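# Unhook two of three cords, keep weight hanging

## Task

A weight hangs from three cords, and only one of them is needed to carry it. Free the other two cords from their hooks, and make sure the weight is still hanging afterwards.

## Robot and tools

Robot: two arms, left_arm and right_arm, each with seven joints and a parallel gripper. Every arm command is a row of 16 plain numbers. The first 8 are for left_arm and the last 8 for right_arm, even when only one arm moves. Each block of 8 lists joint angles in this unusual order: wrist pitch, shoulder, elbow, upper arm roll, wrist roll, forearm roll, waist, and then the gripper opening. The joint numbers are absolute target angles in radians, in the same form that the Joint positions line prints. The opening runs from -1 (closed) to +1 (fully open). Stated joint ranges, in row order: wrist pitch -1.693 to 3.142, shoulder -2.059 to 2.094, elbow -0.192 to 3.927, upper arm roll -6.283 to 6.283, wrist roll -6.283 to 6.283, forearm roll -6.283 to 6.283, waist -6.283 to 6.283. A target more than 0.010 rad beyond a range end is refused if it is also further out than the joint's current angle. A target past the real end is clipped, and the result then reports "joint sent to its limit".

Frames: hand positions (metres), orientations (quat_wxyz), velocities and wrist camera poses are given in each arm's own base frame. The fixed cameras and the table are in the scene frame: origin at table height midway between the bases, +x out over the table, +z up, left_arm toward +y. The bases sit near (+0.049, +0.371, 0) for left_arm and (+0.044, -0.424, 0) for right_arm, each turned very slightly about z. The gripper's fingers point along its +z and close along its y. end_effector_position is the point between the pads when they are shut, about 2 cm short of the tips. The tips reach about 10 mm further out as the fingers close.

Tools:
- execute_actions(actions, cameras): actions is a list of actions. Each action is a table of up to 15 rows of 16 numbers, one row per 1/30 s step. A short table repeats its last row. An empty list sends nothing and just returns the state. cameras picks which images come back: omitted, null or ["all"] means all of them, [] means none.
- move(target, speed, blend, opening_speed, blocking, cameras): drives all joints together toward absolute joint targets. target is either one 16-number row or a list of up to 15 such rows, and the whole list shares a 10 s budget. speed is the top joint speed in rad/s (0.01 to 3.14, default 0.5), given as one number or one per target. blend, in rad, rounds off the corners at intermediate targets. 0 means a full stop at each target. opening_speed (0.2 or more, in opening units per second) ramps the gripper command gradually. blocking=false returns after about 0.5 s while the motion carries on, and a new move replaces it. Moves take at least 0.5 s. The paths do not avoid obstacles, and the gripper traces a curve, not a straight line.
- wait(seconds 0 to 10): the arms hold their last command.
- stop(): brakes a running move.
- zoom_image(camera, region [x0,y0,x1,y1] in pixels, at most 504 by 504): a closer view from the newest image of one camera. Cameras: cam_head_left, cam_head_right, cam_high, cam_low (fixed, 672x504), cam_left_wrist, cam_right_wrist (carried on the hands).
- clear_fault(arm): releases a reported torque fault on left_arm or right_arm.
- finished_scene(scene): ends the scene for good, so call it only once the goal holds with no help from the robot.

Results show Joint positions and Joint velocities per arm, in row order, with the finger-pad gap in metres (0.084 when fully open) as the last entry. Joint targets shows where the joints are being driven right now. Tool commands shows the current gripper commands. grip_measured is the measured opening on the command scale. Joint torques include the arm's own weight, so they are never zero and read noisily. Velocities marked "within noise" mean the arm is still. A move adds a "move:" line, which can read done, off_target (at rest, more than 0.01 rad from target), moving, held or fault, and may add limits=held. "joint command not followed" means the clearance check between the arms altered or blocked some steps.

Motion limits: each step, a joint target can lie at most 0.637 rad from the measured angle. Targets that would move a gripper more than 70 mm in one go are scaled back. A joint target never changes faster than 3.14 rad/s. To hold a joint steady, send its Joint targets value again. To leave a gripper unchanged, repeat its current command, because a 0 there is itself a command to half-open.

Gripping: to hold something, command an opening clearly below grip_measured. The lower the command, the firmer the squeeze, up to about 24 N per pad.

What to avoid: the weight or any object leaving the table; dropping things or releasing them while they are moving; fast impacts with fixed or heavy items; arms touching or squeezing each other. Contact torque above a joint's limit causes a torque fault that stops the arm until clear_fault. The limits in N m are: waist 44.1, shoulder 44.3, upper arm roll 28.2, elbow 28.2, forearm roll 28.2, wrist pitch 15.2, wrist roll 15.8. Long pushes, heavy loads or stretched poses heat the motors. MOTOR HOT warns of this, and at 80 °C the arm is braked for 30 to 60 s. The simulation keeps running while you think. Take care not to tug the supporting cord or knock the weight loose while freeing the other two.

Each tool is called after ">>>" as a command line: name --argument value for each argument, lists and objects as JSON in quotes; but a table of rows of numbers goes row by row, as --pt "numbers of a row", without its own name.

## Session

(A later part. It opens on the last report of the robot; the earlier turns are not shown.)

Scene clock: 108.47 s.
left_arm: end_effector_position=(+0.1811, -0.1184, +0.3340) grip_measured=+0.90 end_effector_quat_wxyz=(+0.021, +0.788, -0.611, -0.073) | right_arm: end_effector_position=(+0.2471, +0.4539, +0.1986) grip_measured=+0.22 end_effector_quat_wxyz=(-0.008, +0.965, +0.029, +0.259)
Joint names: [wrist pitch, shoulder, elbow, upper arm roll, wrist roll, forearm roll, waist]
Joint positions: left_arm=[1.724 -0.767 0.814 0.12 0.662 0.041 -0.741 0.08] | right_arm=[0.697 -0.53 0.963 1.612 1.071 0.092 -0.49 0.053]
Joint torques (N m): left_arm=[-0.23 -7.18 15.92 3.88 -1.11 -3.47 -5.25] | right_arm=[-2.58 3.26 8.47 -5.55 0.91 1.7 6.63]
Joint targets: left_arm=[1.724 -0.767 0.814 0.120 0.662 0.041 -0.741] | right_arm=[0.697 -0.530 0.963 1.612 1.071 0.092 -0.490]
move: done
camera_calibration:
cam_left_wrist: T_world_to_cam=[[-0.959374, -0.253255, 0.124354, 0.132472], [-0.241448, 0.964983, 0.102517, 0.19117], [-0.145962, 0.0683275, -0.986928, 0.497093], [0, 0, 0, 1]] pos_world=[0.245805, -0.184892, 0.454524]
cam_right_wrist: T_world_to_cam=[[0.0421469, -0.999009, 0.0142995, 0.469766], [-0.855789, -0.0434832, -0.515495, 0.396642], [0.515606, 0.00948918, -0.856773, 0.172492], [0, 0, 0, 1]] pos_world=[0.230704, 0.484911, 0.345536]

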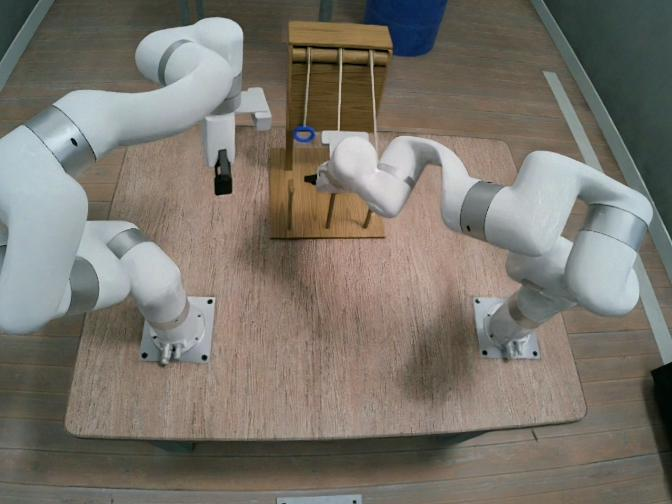

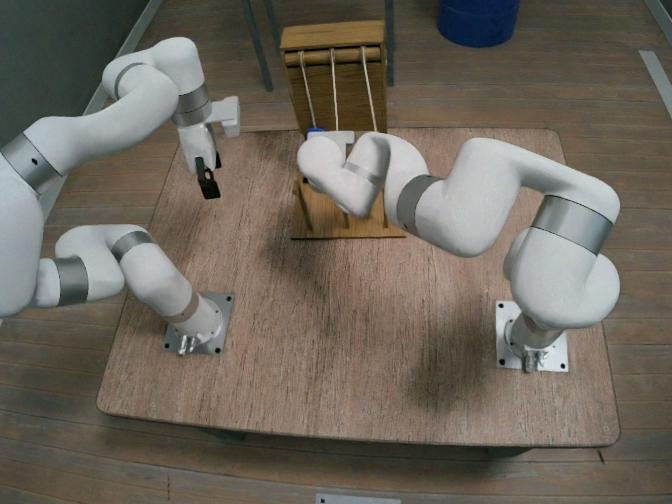

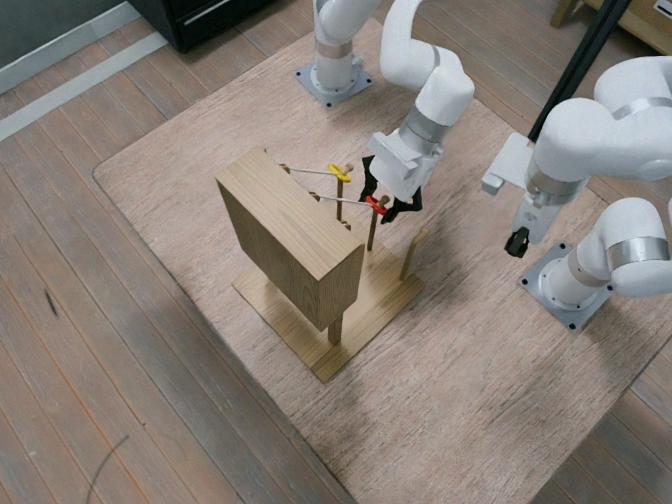

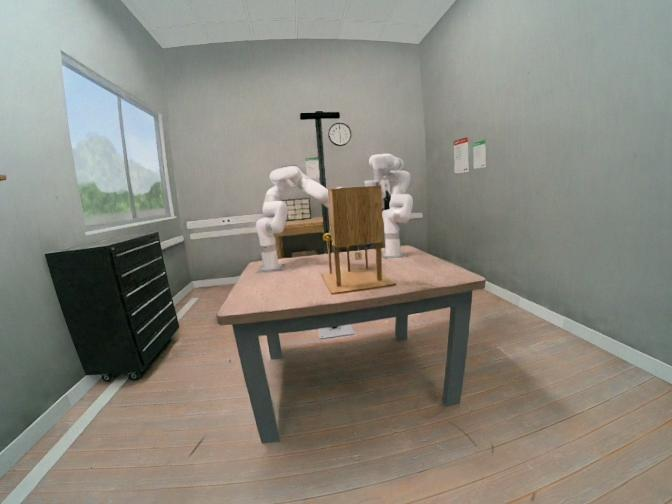

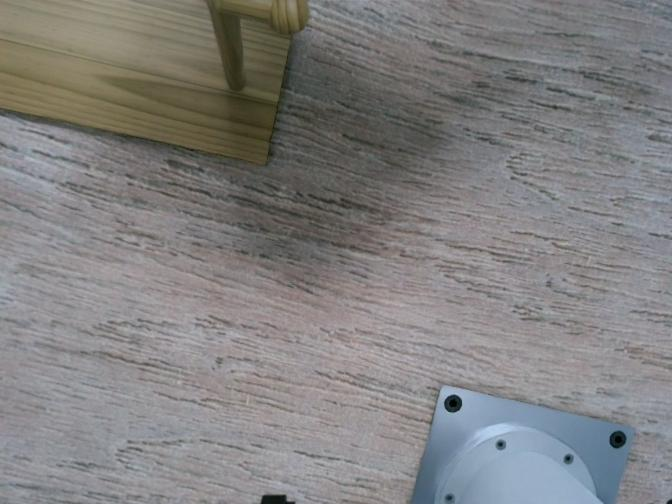

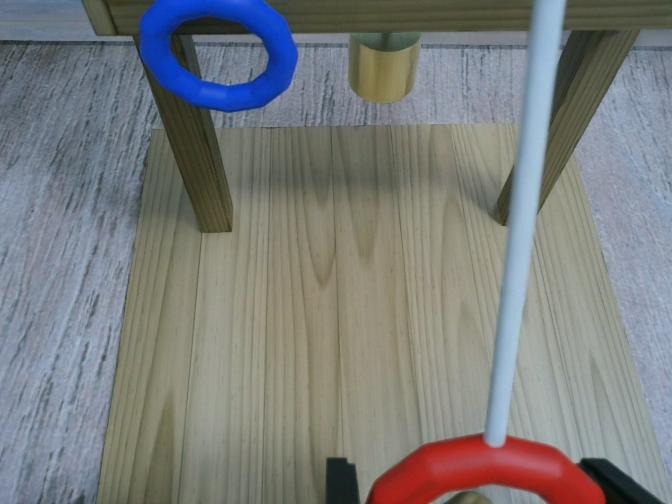

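>>> move --pt "1.724 -0.767 0.814 0.120 0.662 0.041 -0.741 0.9 0.758 -0.621 0.922 1.512 1.071 0.196 -0.307 -0.2" --pt "1.724 -0.767 0.814 0.120 0.662 0.041 -0.741 0.9 0.905 -0.600 1.002 1.364 1.071 0.143 -0.187 -0.2" --pt "1.724 -0.767 0.814 0.120 0.662 0.041 -0.741 0.9 0.832 -0.368 1.120 1.568 1.071 -0.097 -0.546 -0.2" --speed '[0.15, 0.3, 0.35]' --blend '[0.01, 0.05, 0]'

>>> zoom_image --camera "cam_high" --region '[300, 100, 460, 260]'

Scene clock: 112.03 s.
left_arm: end_effector_position=(+0.1811, -0.1184, +0.3340) grip_measured=+0.90 end_effector_quat_wxyz=(+0.021, +0.788, -0.611, -0.073) | right_arm: end_effector_position=(+0.2932, +0.4527, +0.2672) grip_measured=+0.22 end_effector_quat_wxyz=(-0.008, +0.965, +0.029, +0.259)
Joint names: [wrist pitch, shoulder, elbow, upper arm roll, wrist roll, forearm roll, waist]
Joint positions: left_arm=[1.724 -0.767 0.814 0.12 0.662 0.041 -0.741 0.08] | right_arm=[0.832 -0.368 1.12 1.568 1.071 -0.097 -0.546 0.053]
Joint torques (N m): left_arm=[-0.27 -7.03 15.78 3.8 -1.03 -3.44 -5.15] | right_arm=[-3.09 15.68 14.78 -5.17 0.94 -1.74 -5.66]
Joint targets: left_arm=[1.724 -0.767 0.814 0.120 0.662 0.041 -0.741] | right_arm=[0.832 -0.368 1.120 1.568 1.071 -0.097 -0.546]
move: done
camera_calibration:
cam_left_wrist: T_world_to_cam=[[-0.959374, -0.253255, 0.124354, 0.132472], [-0.241448, 0.964983, 0.102517, 0.19117], [-0.145962, 0.0683275, -0.986928, 0.497093], [0, 0, 0, 1]] pos_world=[0.245805, -0.184892, 0.454524]
cam_right_wrist: T_world_to_cam=[[0.0427058, -0.998979, 0.0147498, 0.465288], [-0.855571, -0.0441908, -0.515796, 0.471725], [0.515921, 0.00940804, -0.856584, 0.207432], [0, 0, 0, 1]] pos_world=[0.276705, 0.483707, 0.414134]

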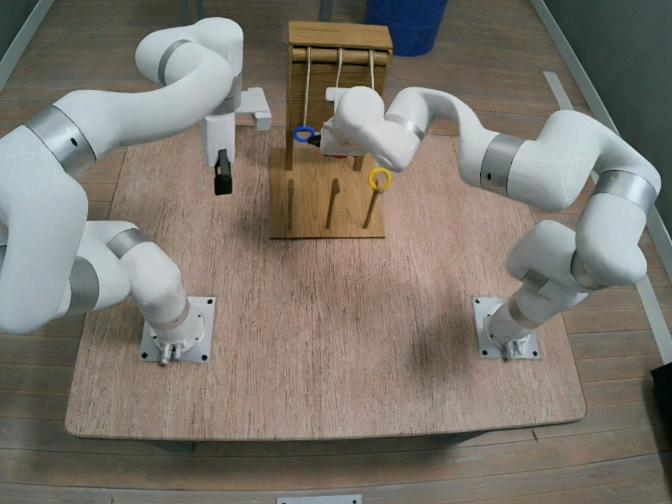

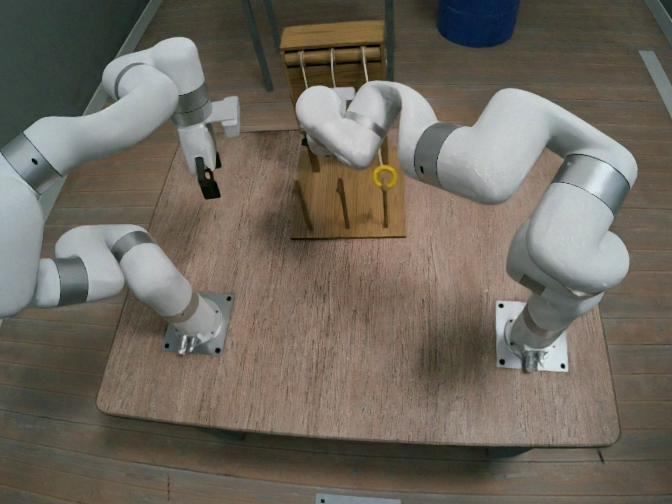

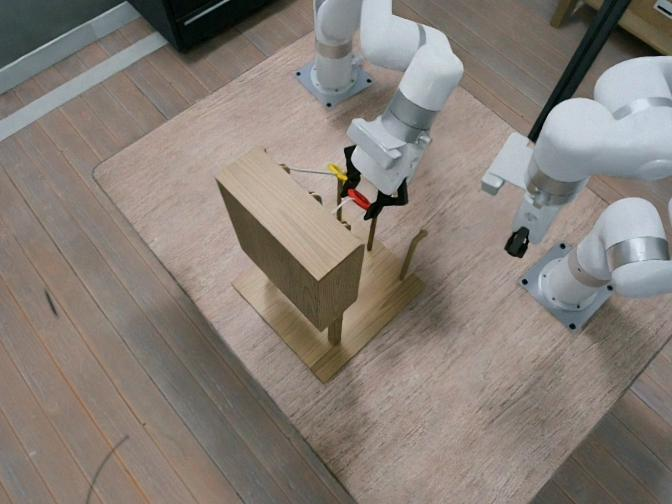

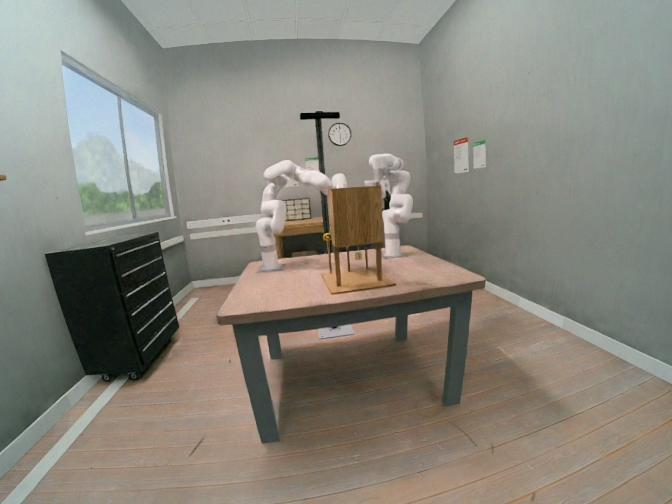

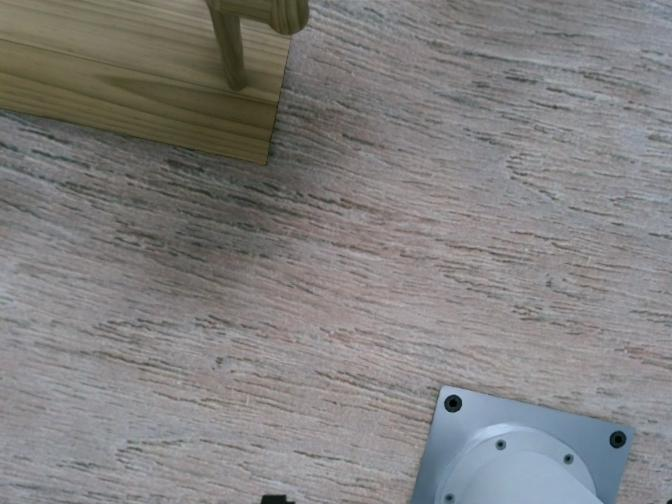

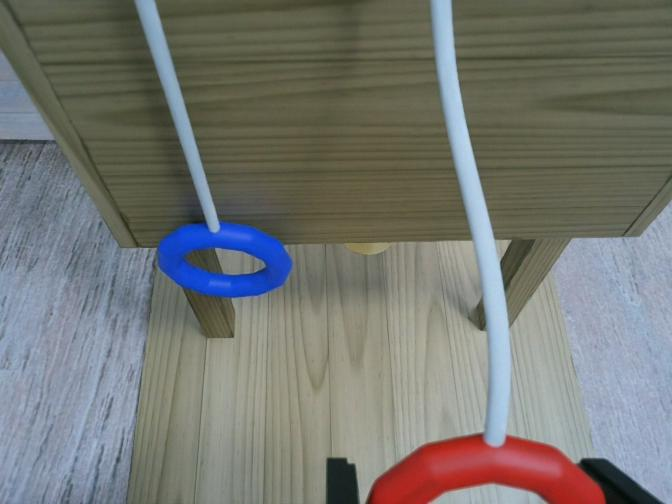

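Scaled by 3.150 from the camera's 672x504 image, which has a finer 960x720 frame.

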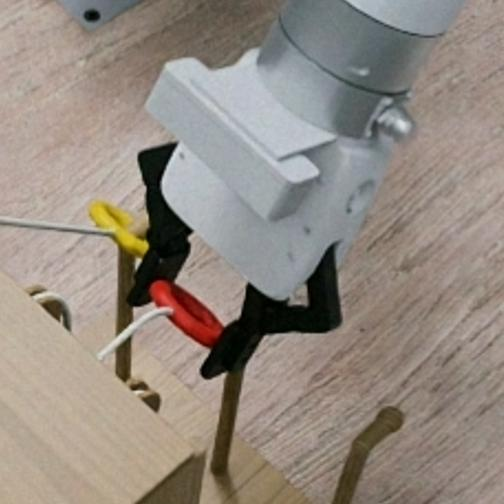

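>>> move --pt "1.724 -0.767 0.814 0.120 0.662 0.041 -0.741 0.9 0.631 -0.364 1.153 2.153 1.071 -0.191 -1.240 -0.2" --speed '[0.3]'

>>> zoom_image --camera "cam_high" --region '[250, 100, 430, 280]'

>>> zoom_image --camera "cam_head_left" --region '[270, 10, 430, 250]'

Scene clock: 115.00 s.
left_arm: end_effector_position=(+0.1811, -0.1184, +0.3340) grip_measured=+0.90 end_effector_quat_wxyz=(+0.021, +0.788, -0.611, -0.073) | right_arm: end_effector_position=(+0.3744, +0.4523, +0.1998) grip_measured=+0.22 end_effector_quat_wxyz=(-0.008, +0.965, +0.029, +0.259)
Joint names: [wrist pitch, shoulder, elbow, upper arm roll, wrist roll, forearm roll, waist]
Joint positions: left_arm=[1.724 -0.767 0.814 0.12 0.662 0.041 -0.741 0.08] | right_arm=[0.631 -0.364 1.153 2.153 1.071 -0.191 -1.24 0.053]
Joint torques (N m): left_arm=[-0.3 -7.09 15.91 3.61 -1.15 -3.3 -5.08] | right_arm=[-2.51 27.58 12.85 -3.48 1.02 -1.22 -5.49]
Joint targets: left_arm=[1.724 -0.767 0.814 0.120 0.662 0.041 -0.741] | right_arm=[0.631 -0.364 1.153 2.153 1.071 -0.191 -1.240]
move: done
camera_calibration:
cam_left_wrist: T_world_to_cam=[[-0.959374, -0.253255, 0.124354, 0.132472], [-0.241448, 0.964983, 0.102517, 0.19117], [-0.145962, 0.0683275, -0.986928, 0.497093], [0, 0, 0, 1]] pos_world=[0.245805, -0.184892, 0.454524]
cam_right_wrist: T_world_to_cam=[[0.0420336, -0.999005, 0.0149068, 0.462712], [-0.855977, -0.0437027, -0.515164, 0.506249], [0.515302, 0.0088943, -0.856962, 0.108448], [0, 0, 0, 1]] pos_world=[0.358004, 0.483412, 0.34684]

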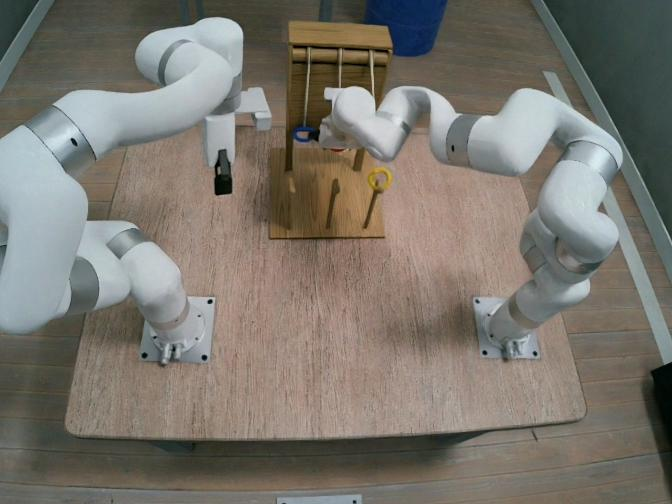

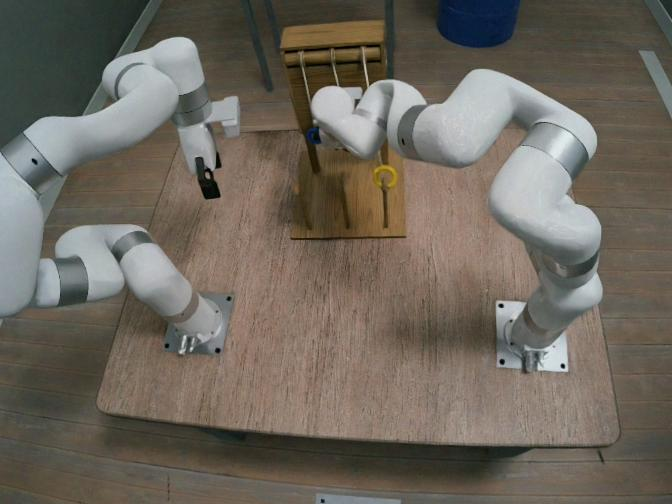

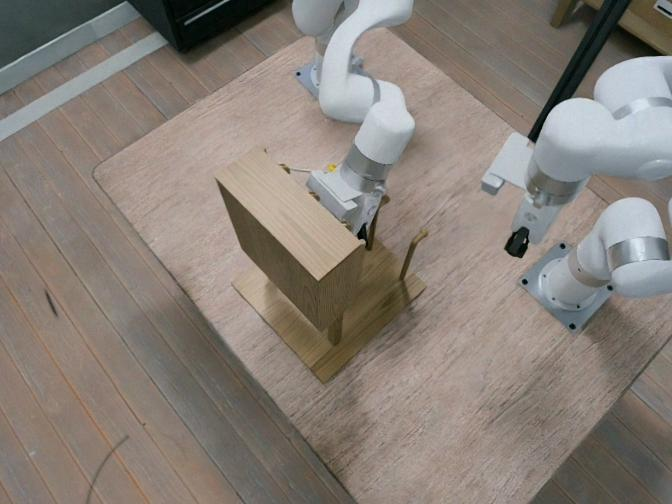

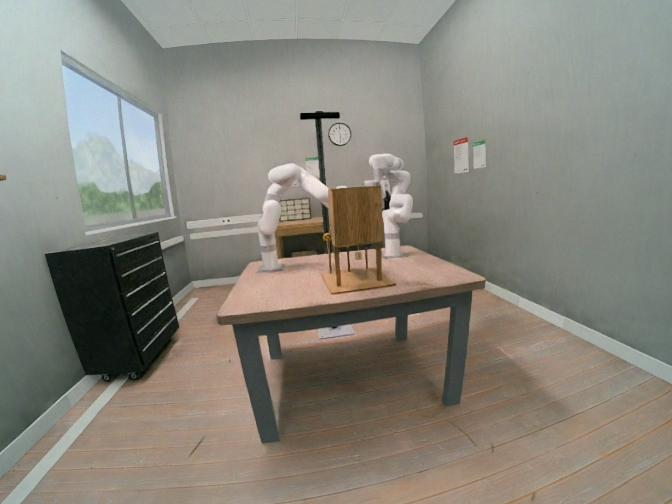

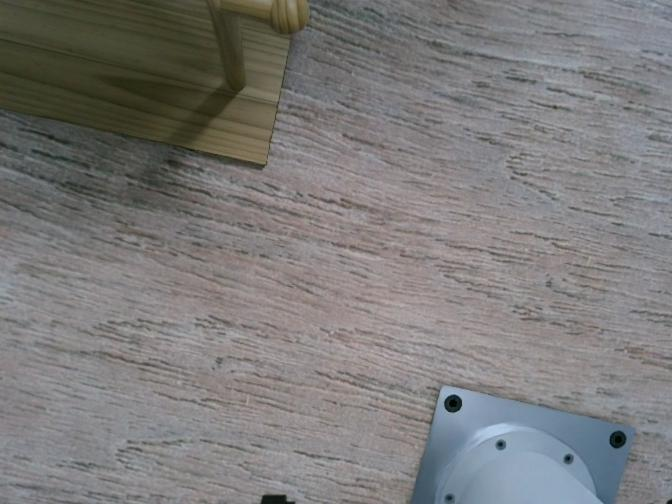

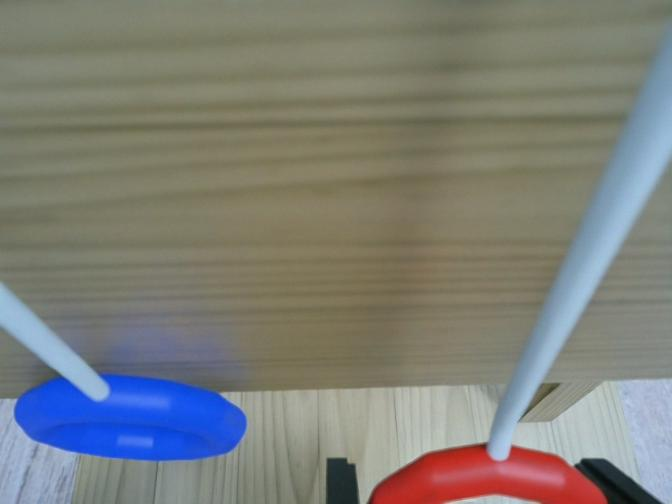

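Scaled by 2.800 from the camera's 672x504 image, which has a finer 960x720 frame.

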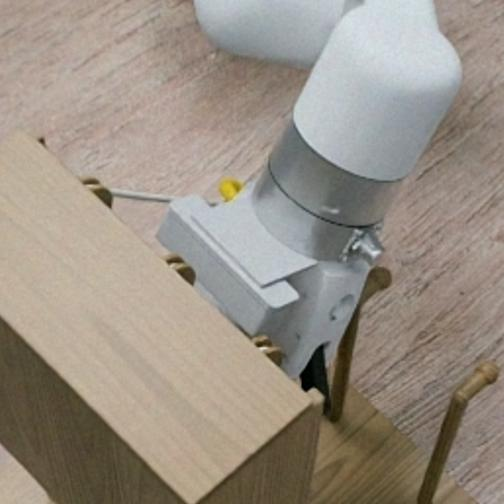

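Scaled by 2.100 from the camera's 672x504 image, which has a finer 960x720 frame.

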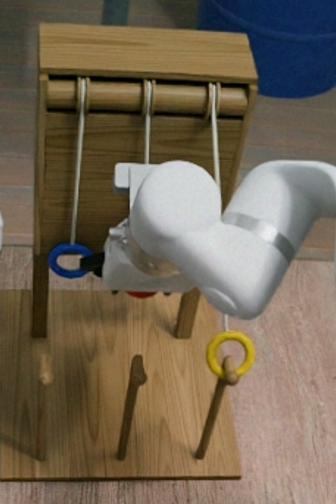

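>>> move --pt "1.724 -0.767 0.814 0.120 0.662 0.041 -0.741 0.9 0.631 -0.364 1.153 2.153 1.071 -0.191 -1.240 0.5" --speed '[0.3]' --opening_speed 0.3

>>> zoom_image --camera "cam_head_left" --region '[270, 10, 430, 250]'

>>> zoom_image --camera "cam_low" --region '[300, 170, 420, 310]'

Scene clock: 120.80 s.
left_arm: end_effector_position=(+0.1811, -0.1184, +0.3340) grip_measured=+0.90 end_effector_quat_wxyz=(+0.021, +0.788, -0.611, -0.073) | right_arm: end_effector_position=(+0.3743, +0.4523, +0.1998) grip_measured=+0.49 end_effector_quat_wxyz=(-0.008, +0.965, +0.029, +0.259)
Joint names: [wrist pitch, shoulder, elbow, upper arm roll, wrist roll, forearm roll, waist]
Joint positions: left_arm=[1.724 -0.767 0.814 0.12 0.662 0.041 -0.741 0.08] | right_arm=[0.631 -0.364 1.153 2.153 1.071 -0.191 -1.24 0.065]
Joint torques (N m): left_arm=[-0.48 -7.16 15.85 3.61 -1.12 -3.18 -5.09] | right_arm=[-0.66 15.09 14.51 -6.19 0.84 -1.15 -5.44]
Joint targets: left_arm=[1.724 -0.767 0.814 0.120 0.662 0.041 -0.741] | right_arm=[0.631 -0.364 1.153 2.153 1.071 -0.191 -1.240]
move: done
camera_calibration:
cam_left_wrist: T_world_to_cam=[[-0.959374, -0.253255, 0.124354, 0.132472], [-0.241448, 0.964983, 0.102517, 0.19117], [-0.145962, 0.0683275, -0.986928, 0.497093], [0, 0, 0, 1]] pos_world=[0.245805, -0.184892, 0.454524]
cam_right_wrist: T_world_to_cam=[[0.0419844, -0.999006, 0.0149937, 0.462702], [-0.855979, -0.0437054, -0.51516, 0.506198], [0.515303, 0.00879436, -0.856963, 0.108411], [0, 0, 0, 1]] pos_world=[0.358004, 0.483412, 0.34674]

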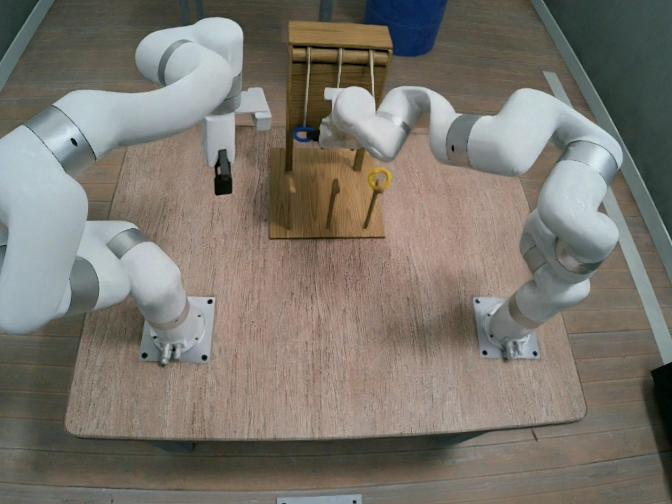

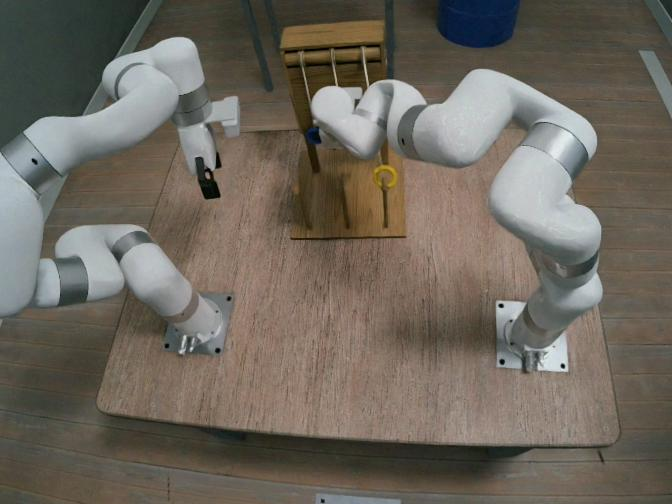

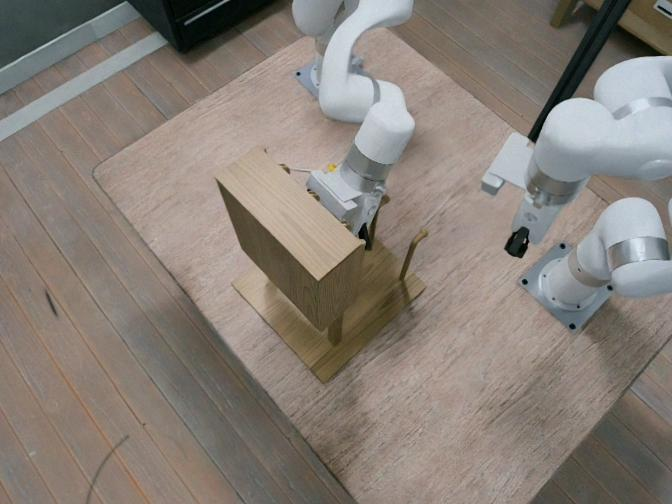

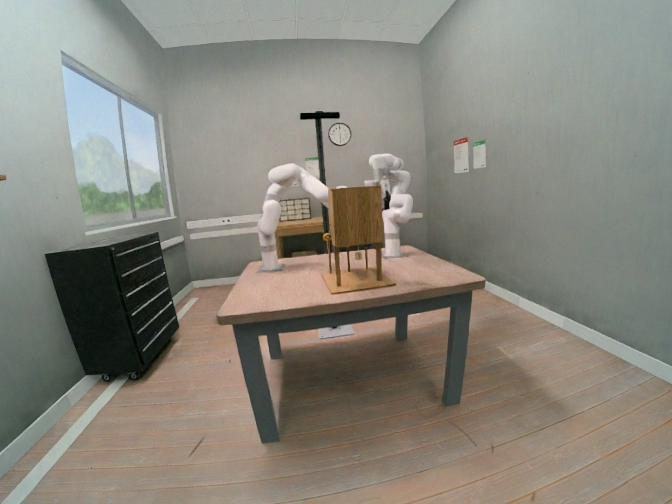

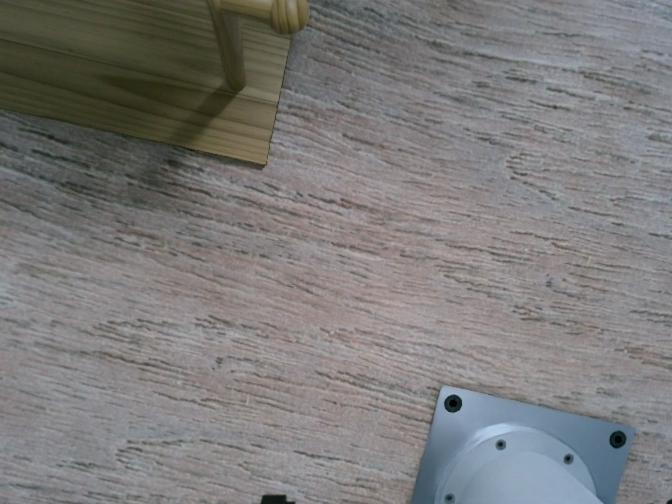

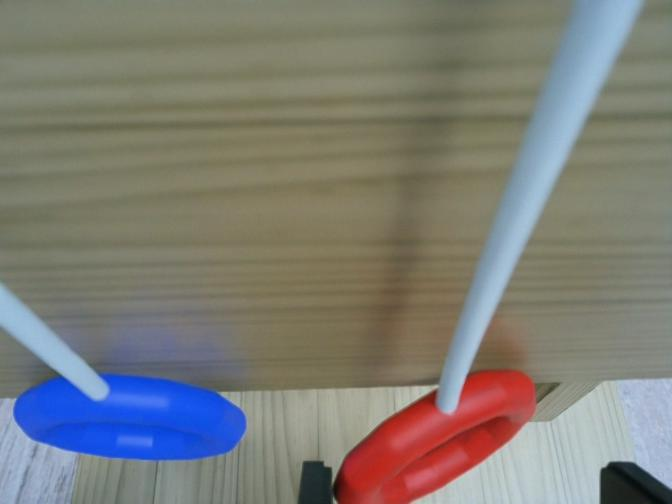

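Scaled by 2.100 from the camera's 672x504 image, which has a finer 960x720 frame.

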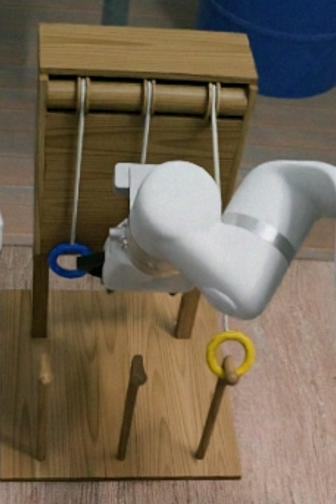

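Scaled by 3.600 from the camera's 672x504 image, which has a finer 960x720 frame.

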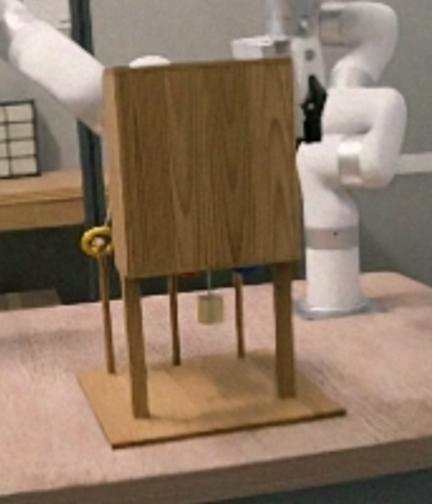

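>>> move --pt "1.724 -0.767 0.814 0.120 0.662 0.041 -0.741 0.9 0.639 -0.372 1.102 1.985 1.071 -0.144 -1.037 0.5" --speed '[0.15]'

>>> zoom_image --camera "cam_head_left" --region '[270, 10, 430, 250]'

Scene clock: 124.00 s.
left_arm: end_effector_position=(+0.1811, -0.1184, +0.3340) grip_measured=+0.90 end_effector_quat_wxyz=(+0.021, +0.788, -0.611, -0.073) | right_arm: end_effector_position=(+0.3495, +0.4511, +0.2033) grip_measured=+0.49 end_effector_quat_wxyz=(-0.008, +0.965, +0.029, +0.259)
Joint names: [wrist pitch, shoulder, elbow, upper arm roll, wrist roll, forearm roll, waist]
Joint positions: left_arm=[1.724 -0.767 0.814 0.12 0.662 0.041 -0.741 0.08] | right_arm=[0.639 -0.372 1.102 1.985 1.071 -0.144 -1.037 0.065]
Joint torques (N m): left_arm=[-0.64 -6.83 15.85 3.65 -1.09 -3.35 -4.92] | right_arm=[-0.67 10.27 11.11 -9.31 0.96 1.47 4.79]
Joint targets: left_arm=[1.724 -0.767 0.814 0.120 0.662 0.041 -0.741] | right_arm=[0.639 -0.372 1.102 1.985 1.071 -0.144 -1.037]
move: done
camera_calibration:
cam_left_wrist: T_world_to_cam=[[-0.959374, -0.253255, 0.124354, 0.132472], [-0.241448, 0.964983, 0.102517, 0.19117], [-0.145962, 0.0683275, -0.986928, 0.497093], [0, 0, 0, 1]] pos_world=[0.245805, -0.184892, 0.454524]
cam_right_wrist: T_world_to_cam=[[0.0424764, -0.999, 0.0139298, 0.462499], [-0.855587, -0.0435711, -0.515821, 0.48666], [0.515913, 0.00999203, -0.856583, 0.123335], [0, 0, 0, 1]] pos_world=[0.333105, 0.482008, 0.350233]

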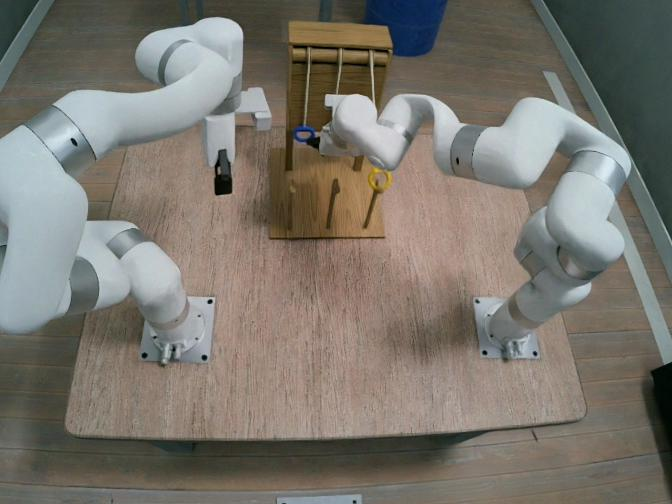

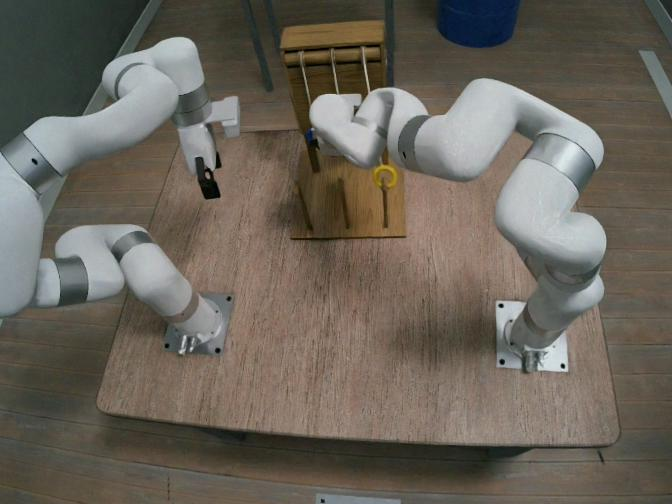

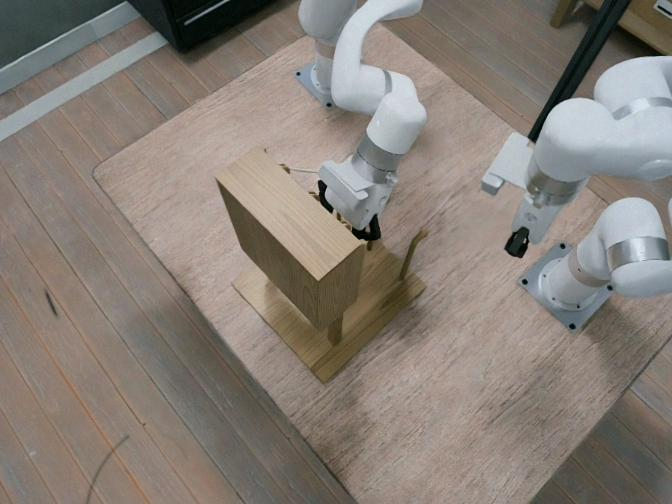

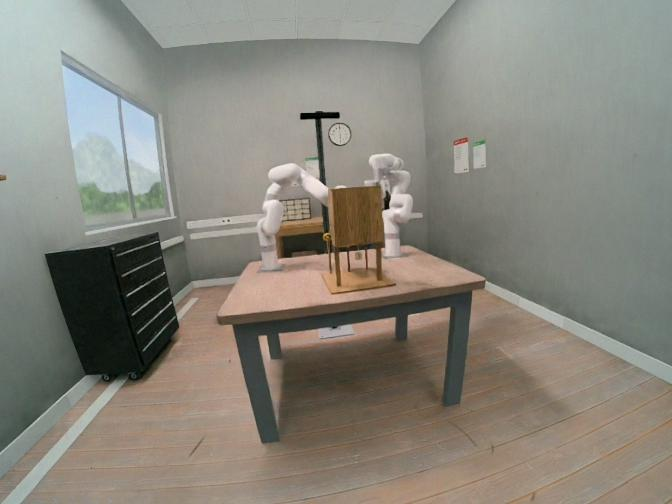

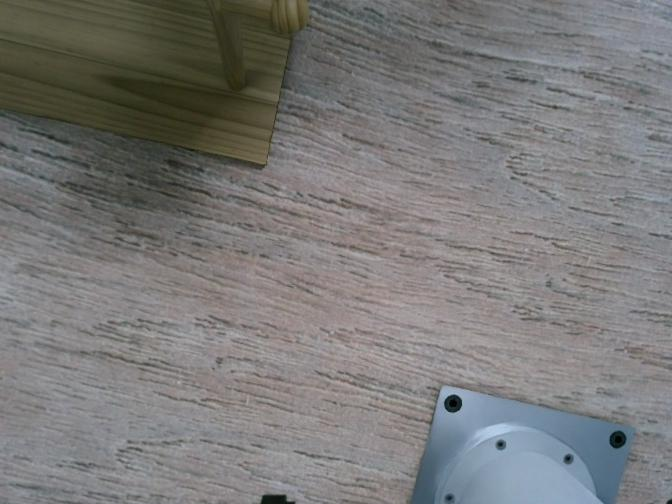

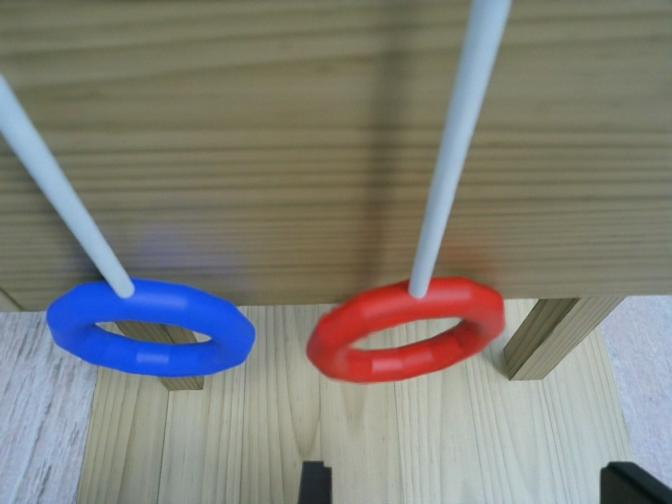

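Scaled by 2.100 from the camera's 672x504 image, which has a finer 960x720 frame.

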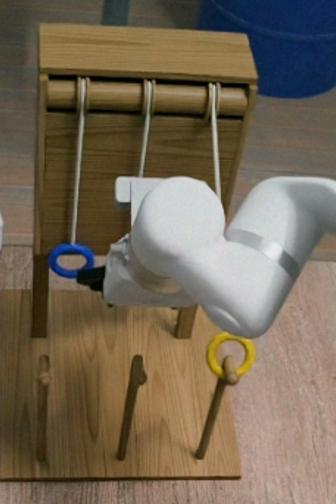

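>>> move --pt "1.724 -0.767 0.814 0.120 0.662 0.041 -0.741 0.9 0.691 -0.428 1.215 2.103 1.071 -0.107 -1.143 0.5" --pt "1.724 -0.767 0.814 0.120 0.662 0.041 -0.741 0.9 0.926 -0.361 1.275 1.739 1.071 -0.106 -0.723 0.5" --speed '[0.2, 0.3]' --blend 0.02

>>> zoom_image --camera "cam_high" --region '[200, 100, 460, 360]'

>>> zoom_image --camera "cam_low" --region '[325, 235, 395, 300]'

Scene clock: 126.70 s.
left_arm: end_effector_position=(+0.1811, -0.1184, +0.3340) grip_measured=+0.90 end_effector_quat_wxyz=(+0.021, +0.788, -0.611, -0.073) | right_arm: end_effector_position=(+0.2976, +0.4779, +0.2936) grip_measured=+0.49 end_effector_quat_wxyz=(-0.008, +0.965, +0.029, +0.259)
Joint names: [wrist pitch, shoulder, elbow, upper arm roll, wrist roll, forearm roll, waist]
Joint positions: left_arm=[1.724 -0.767 0.814 0.12 0.662 0.041 -0.741 0.08] | right_arm=[0.926 -0.361 1.275 1.739 1.071 -0.106 -0.723 0.065]
Joint torques (N m): left_arm=[-0.64 -6.74 15.76 3.54 -1.12 -3.27 -4.92] | right_arm=[-0.65 20.53 15.02 -9.48 0.88 1.31 4.86]
Joint targets: left_arm=[1.724 -0.767 0.814 0.120 0.662 0.041 -0.741] | right_arm=[0.926 -0.361 1.275 1.739 1.071 -0.106 -0.723]
move: done
camera_calibration:
cam_left_wrist: T_world_to_cam=[[-0.959374, -0.253255, 0.124354, 0.132472], [-0.241448, 0.964983, 0.102517, 0.19117], [-0.145962, 0.0683275, -0.986928, 0.497093], [0, 0, 0, 1]] pos_world=[0.245805, -0.184892, 0.454524]
cam_right_wrist: T_world_to_cam=[[0.0423789, -0.998987, 0.0151033, 0.489918], [-0.855932, -0.0440994, -0.515204, 0.490244], [0.515348, 0.00890633, -0.856934, 0.228096], [0, 0, 0, 1]] pos_world=[0.281305, 0.509009, 0.440639]

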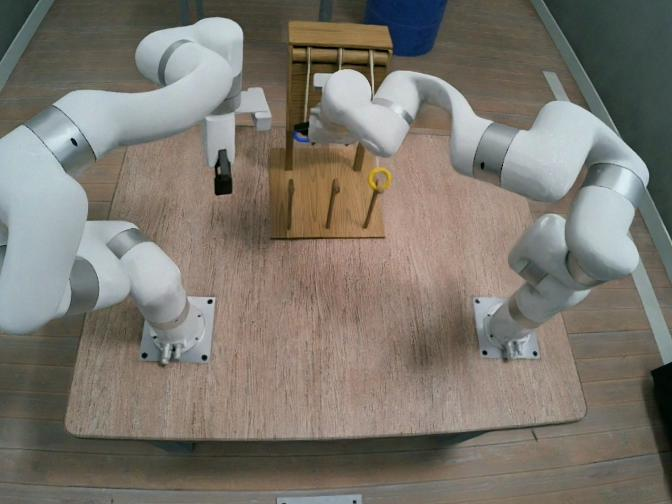

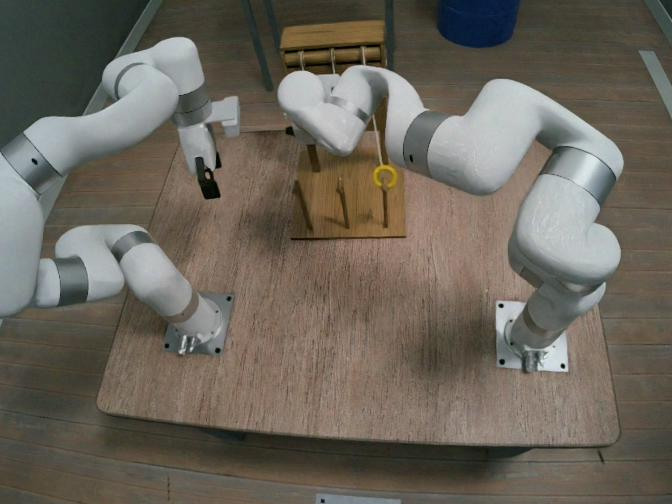

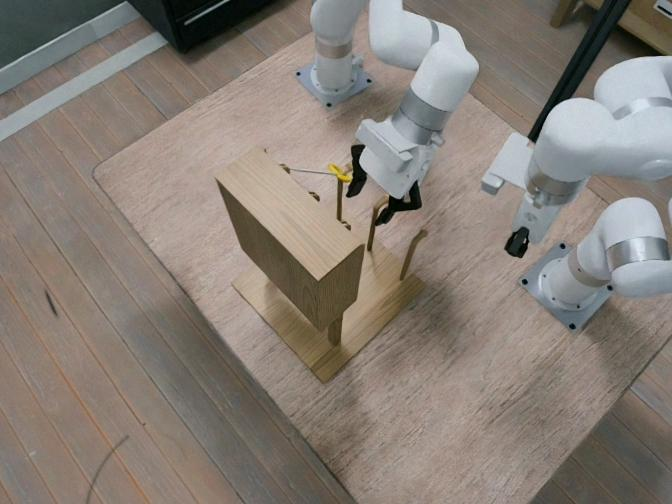

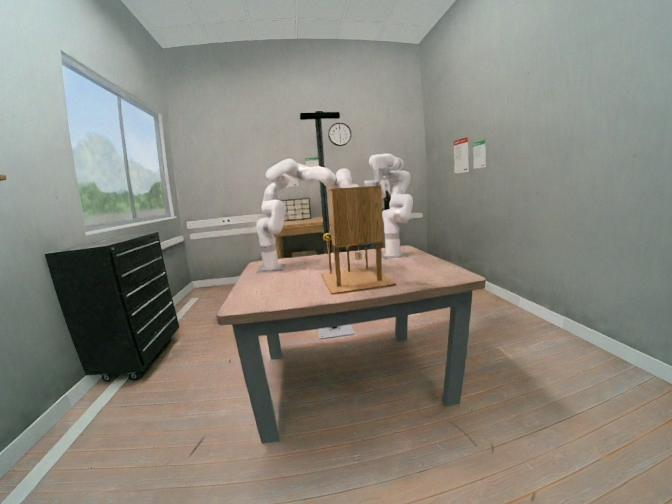

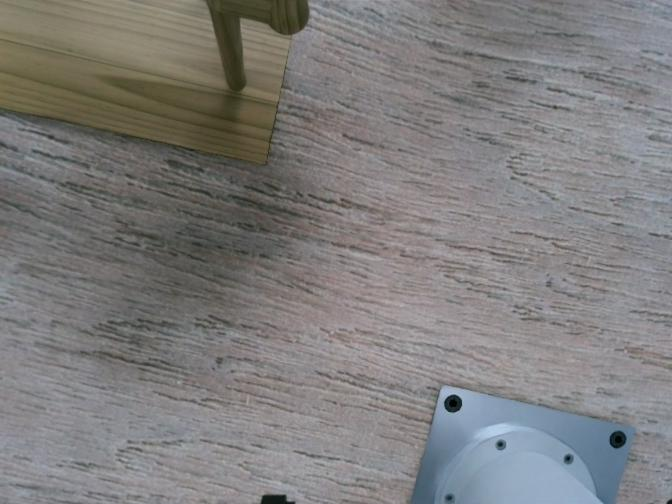

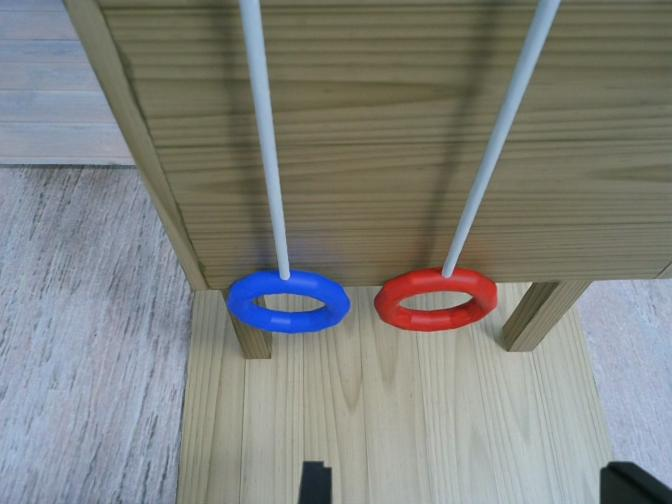

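Scaled by 1.938 from the camera's 672x504 image, which has a finer 960x720 frame.

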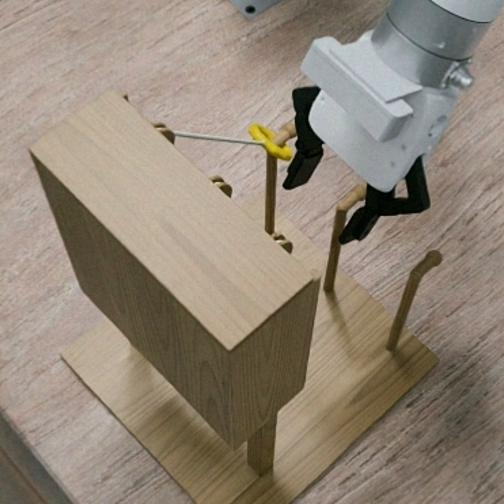

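Scaled by 7.200 from the camera's 672x504 image, which has a finer 960x720 frame.

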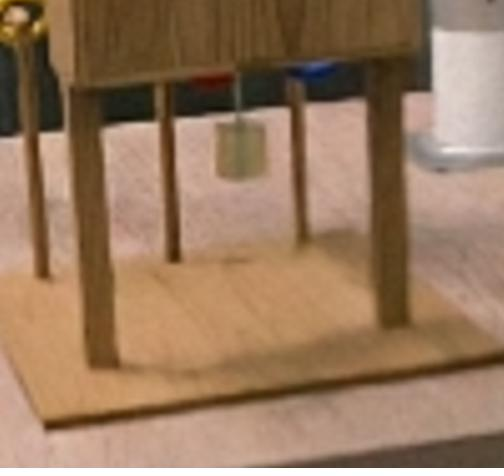

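>>> finished_scene --scene 1

The scene is finished: the task was done.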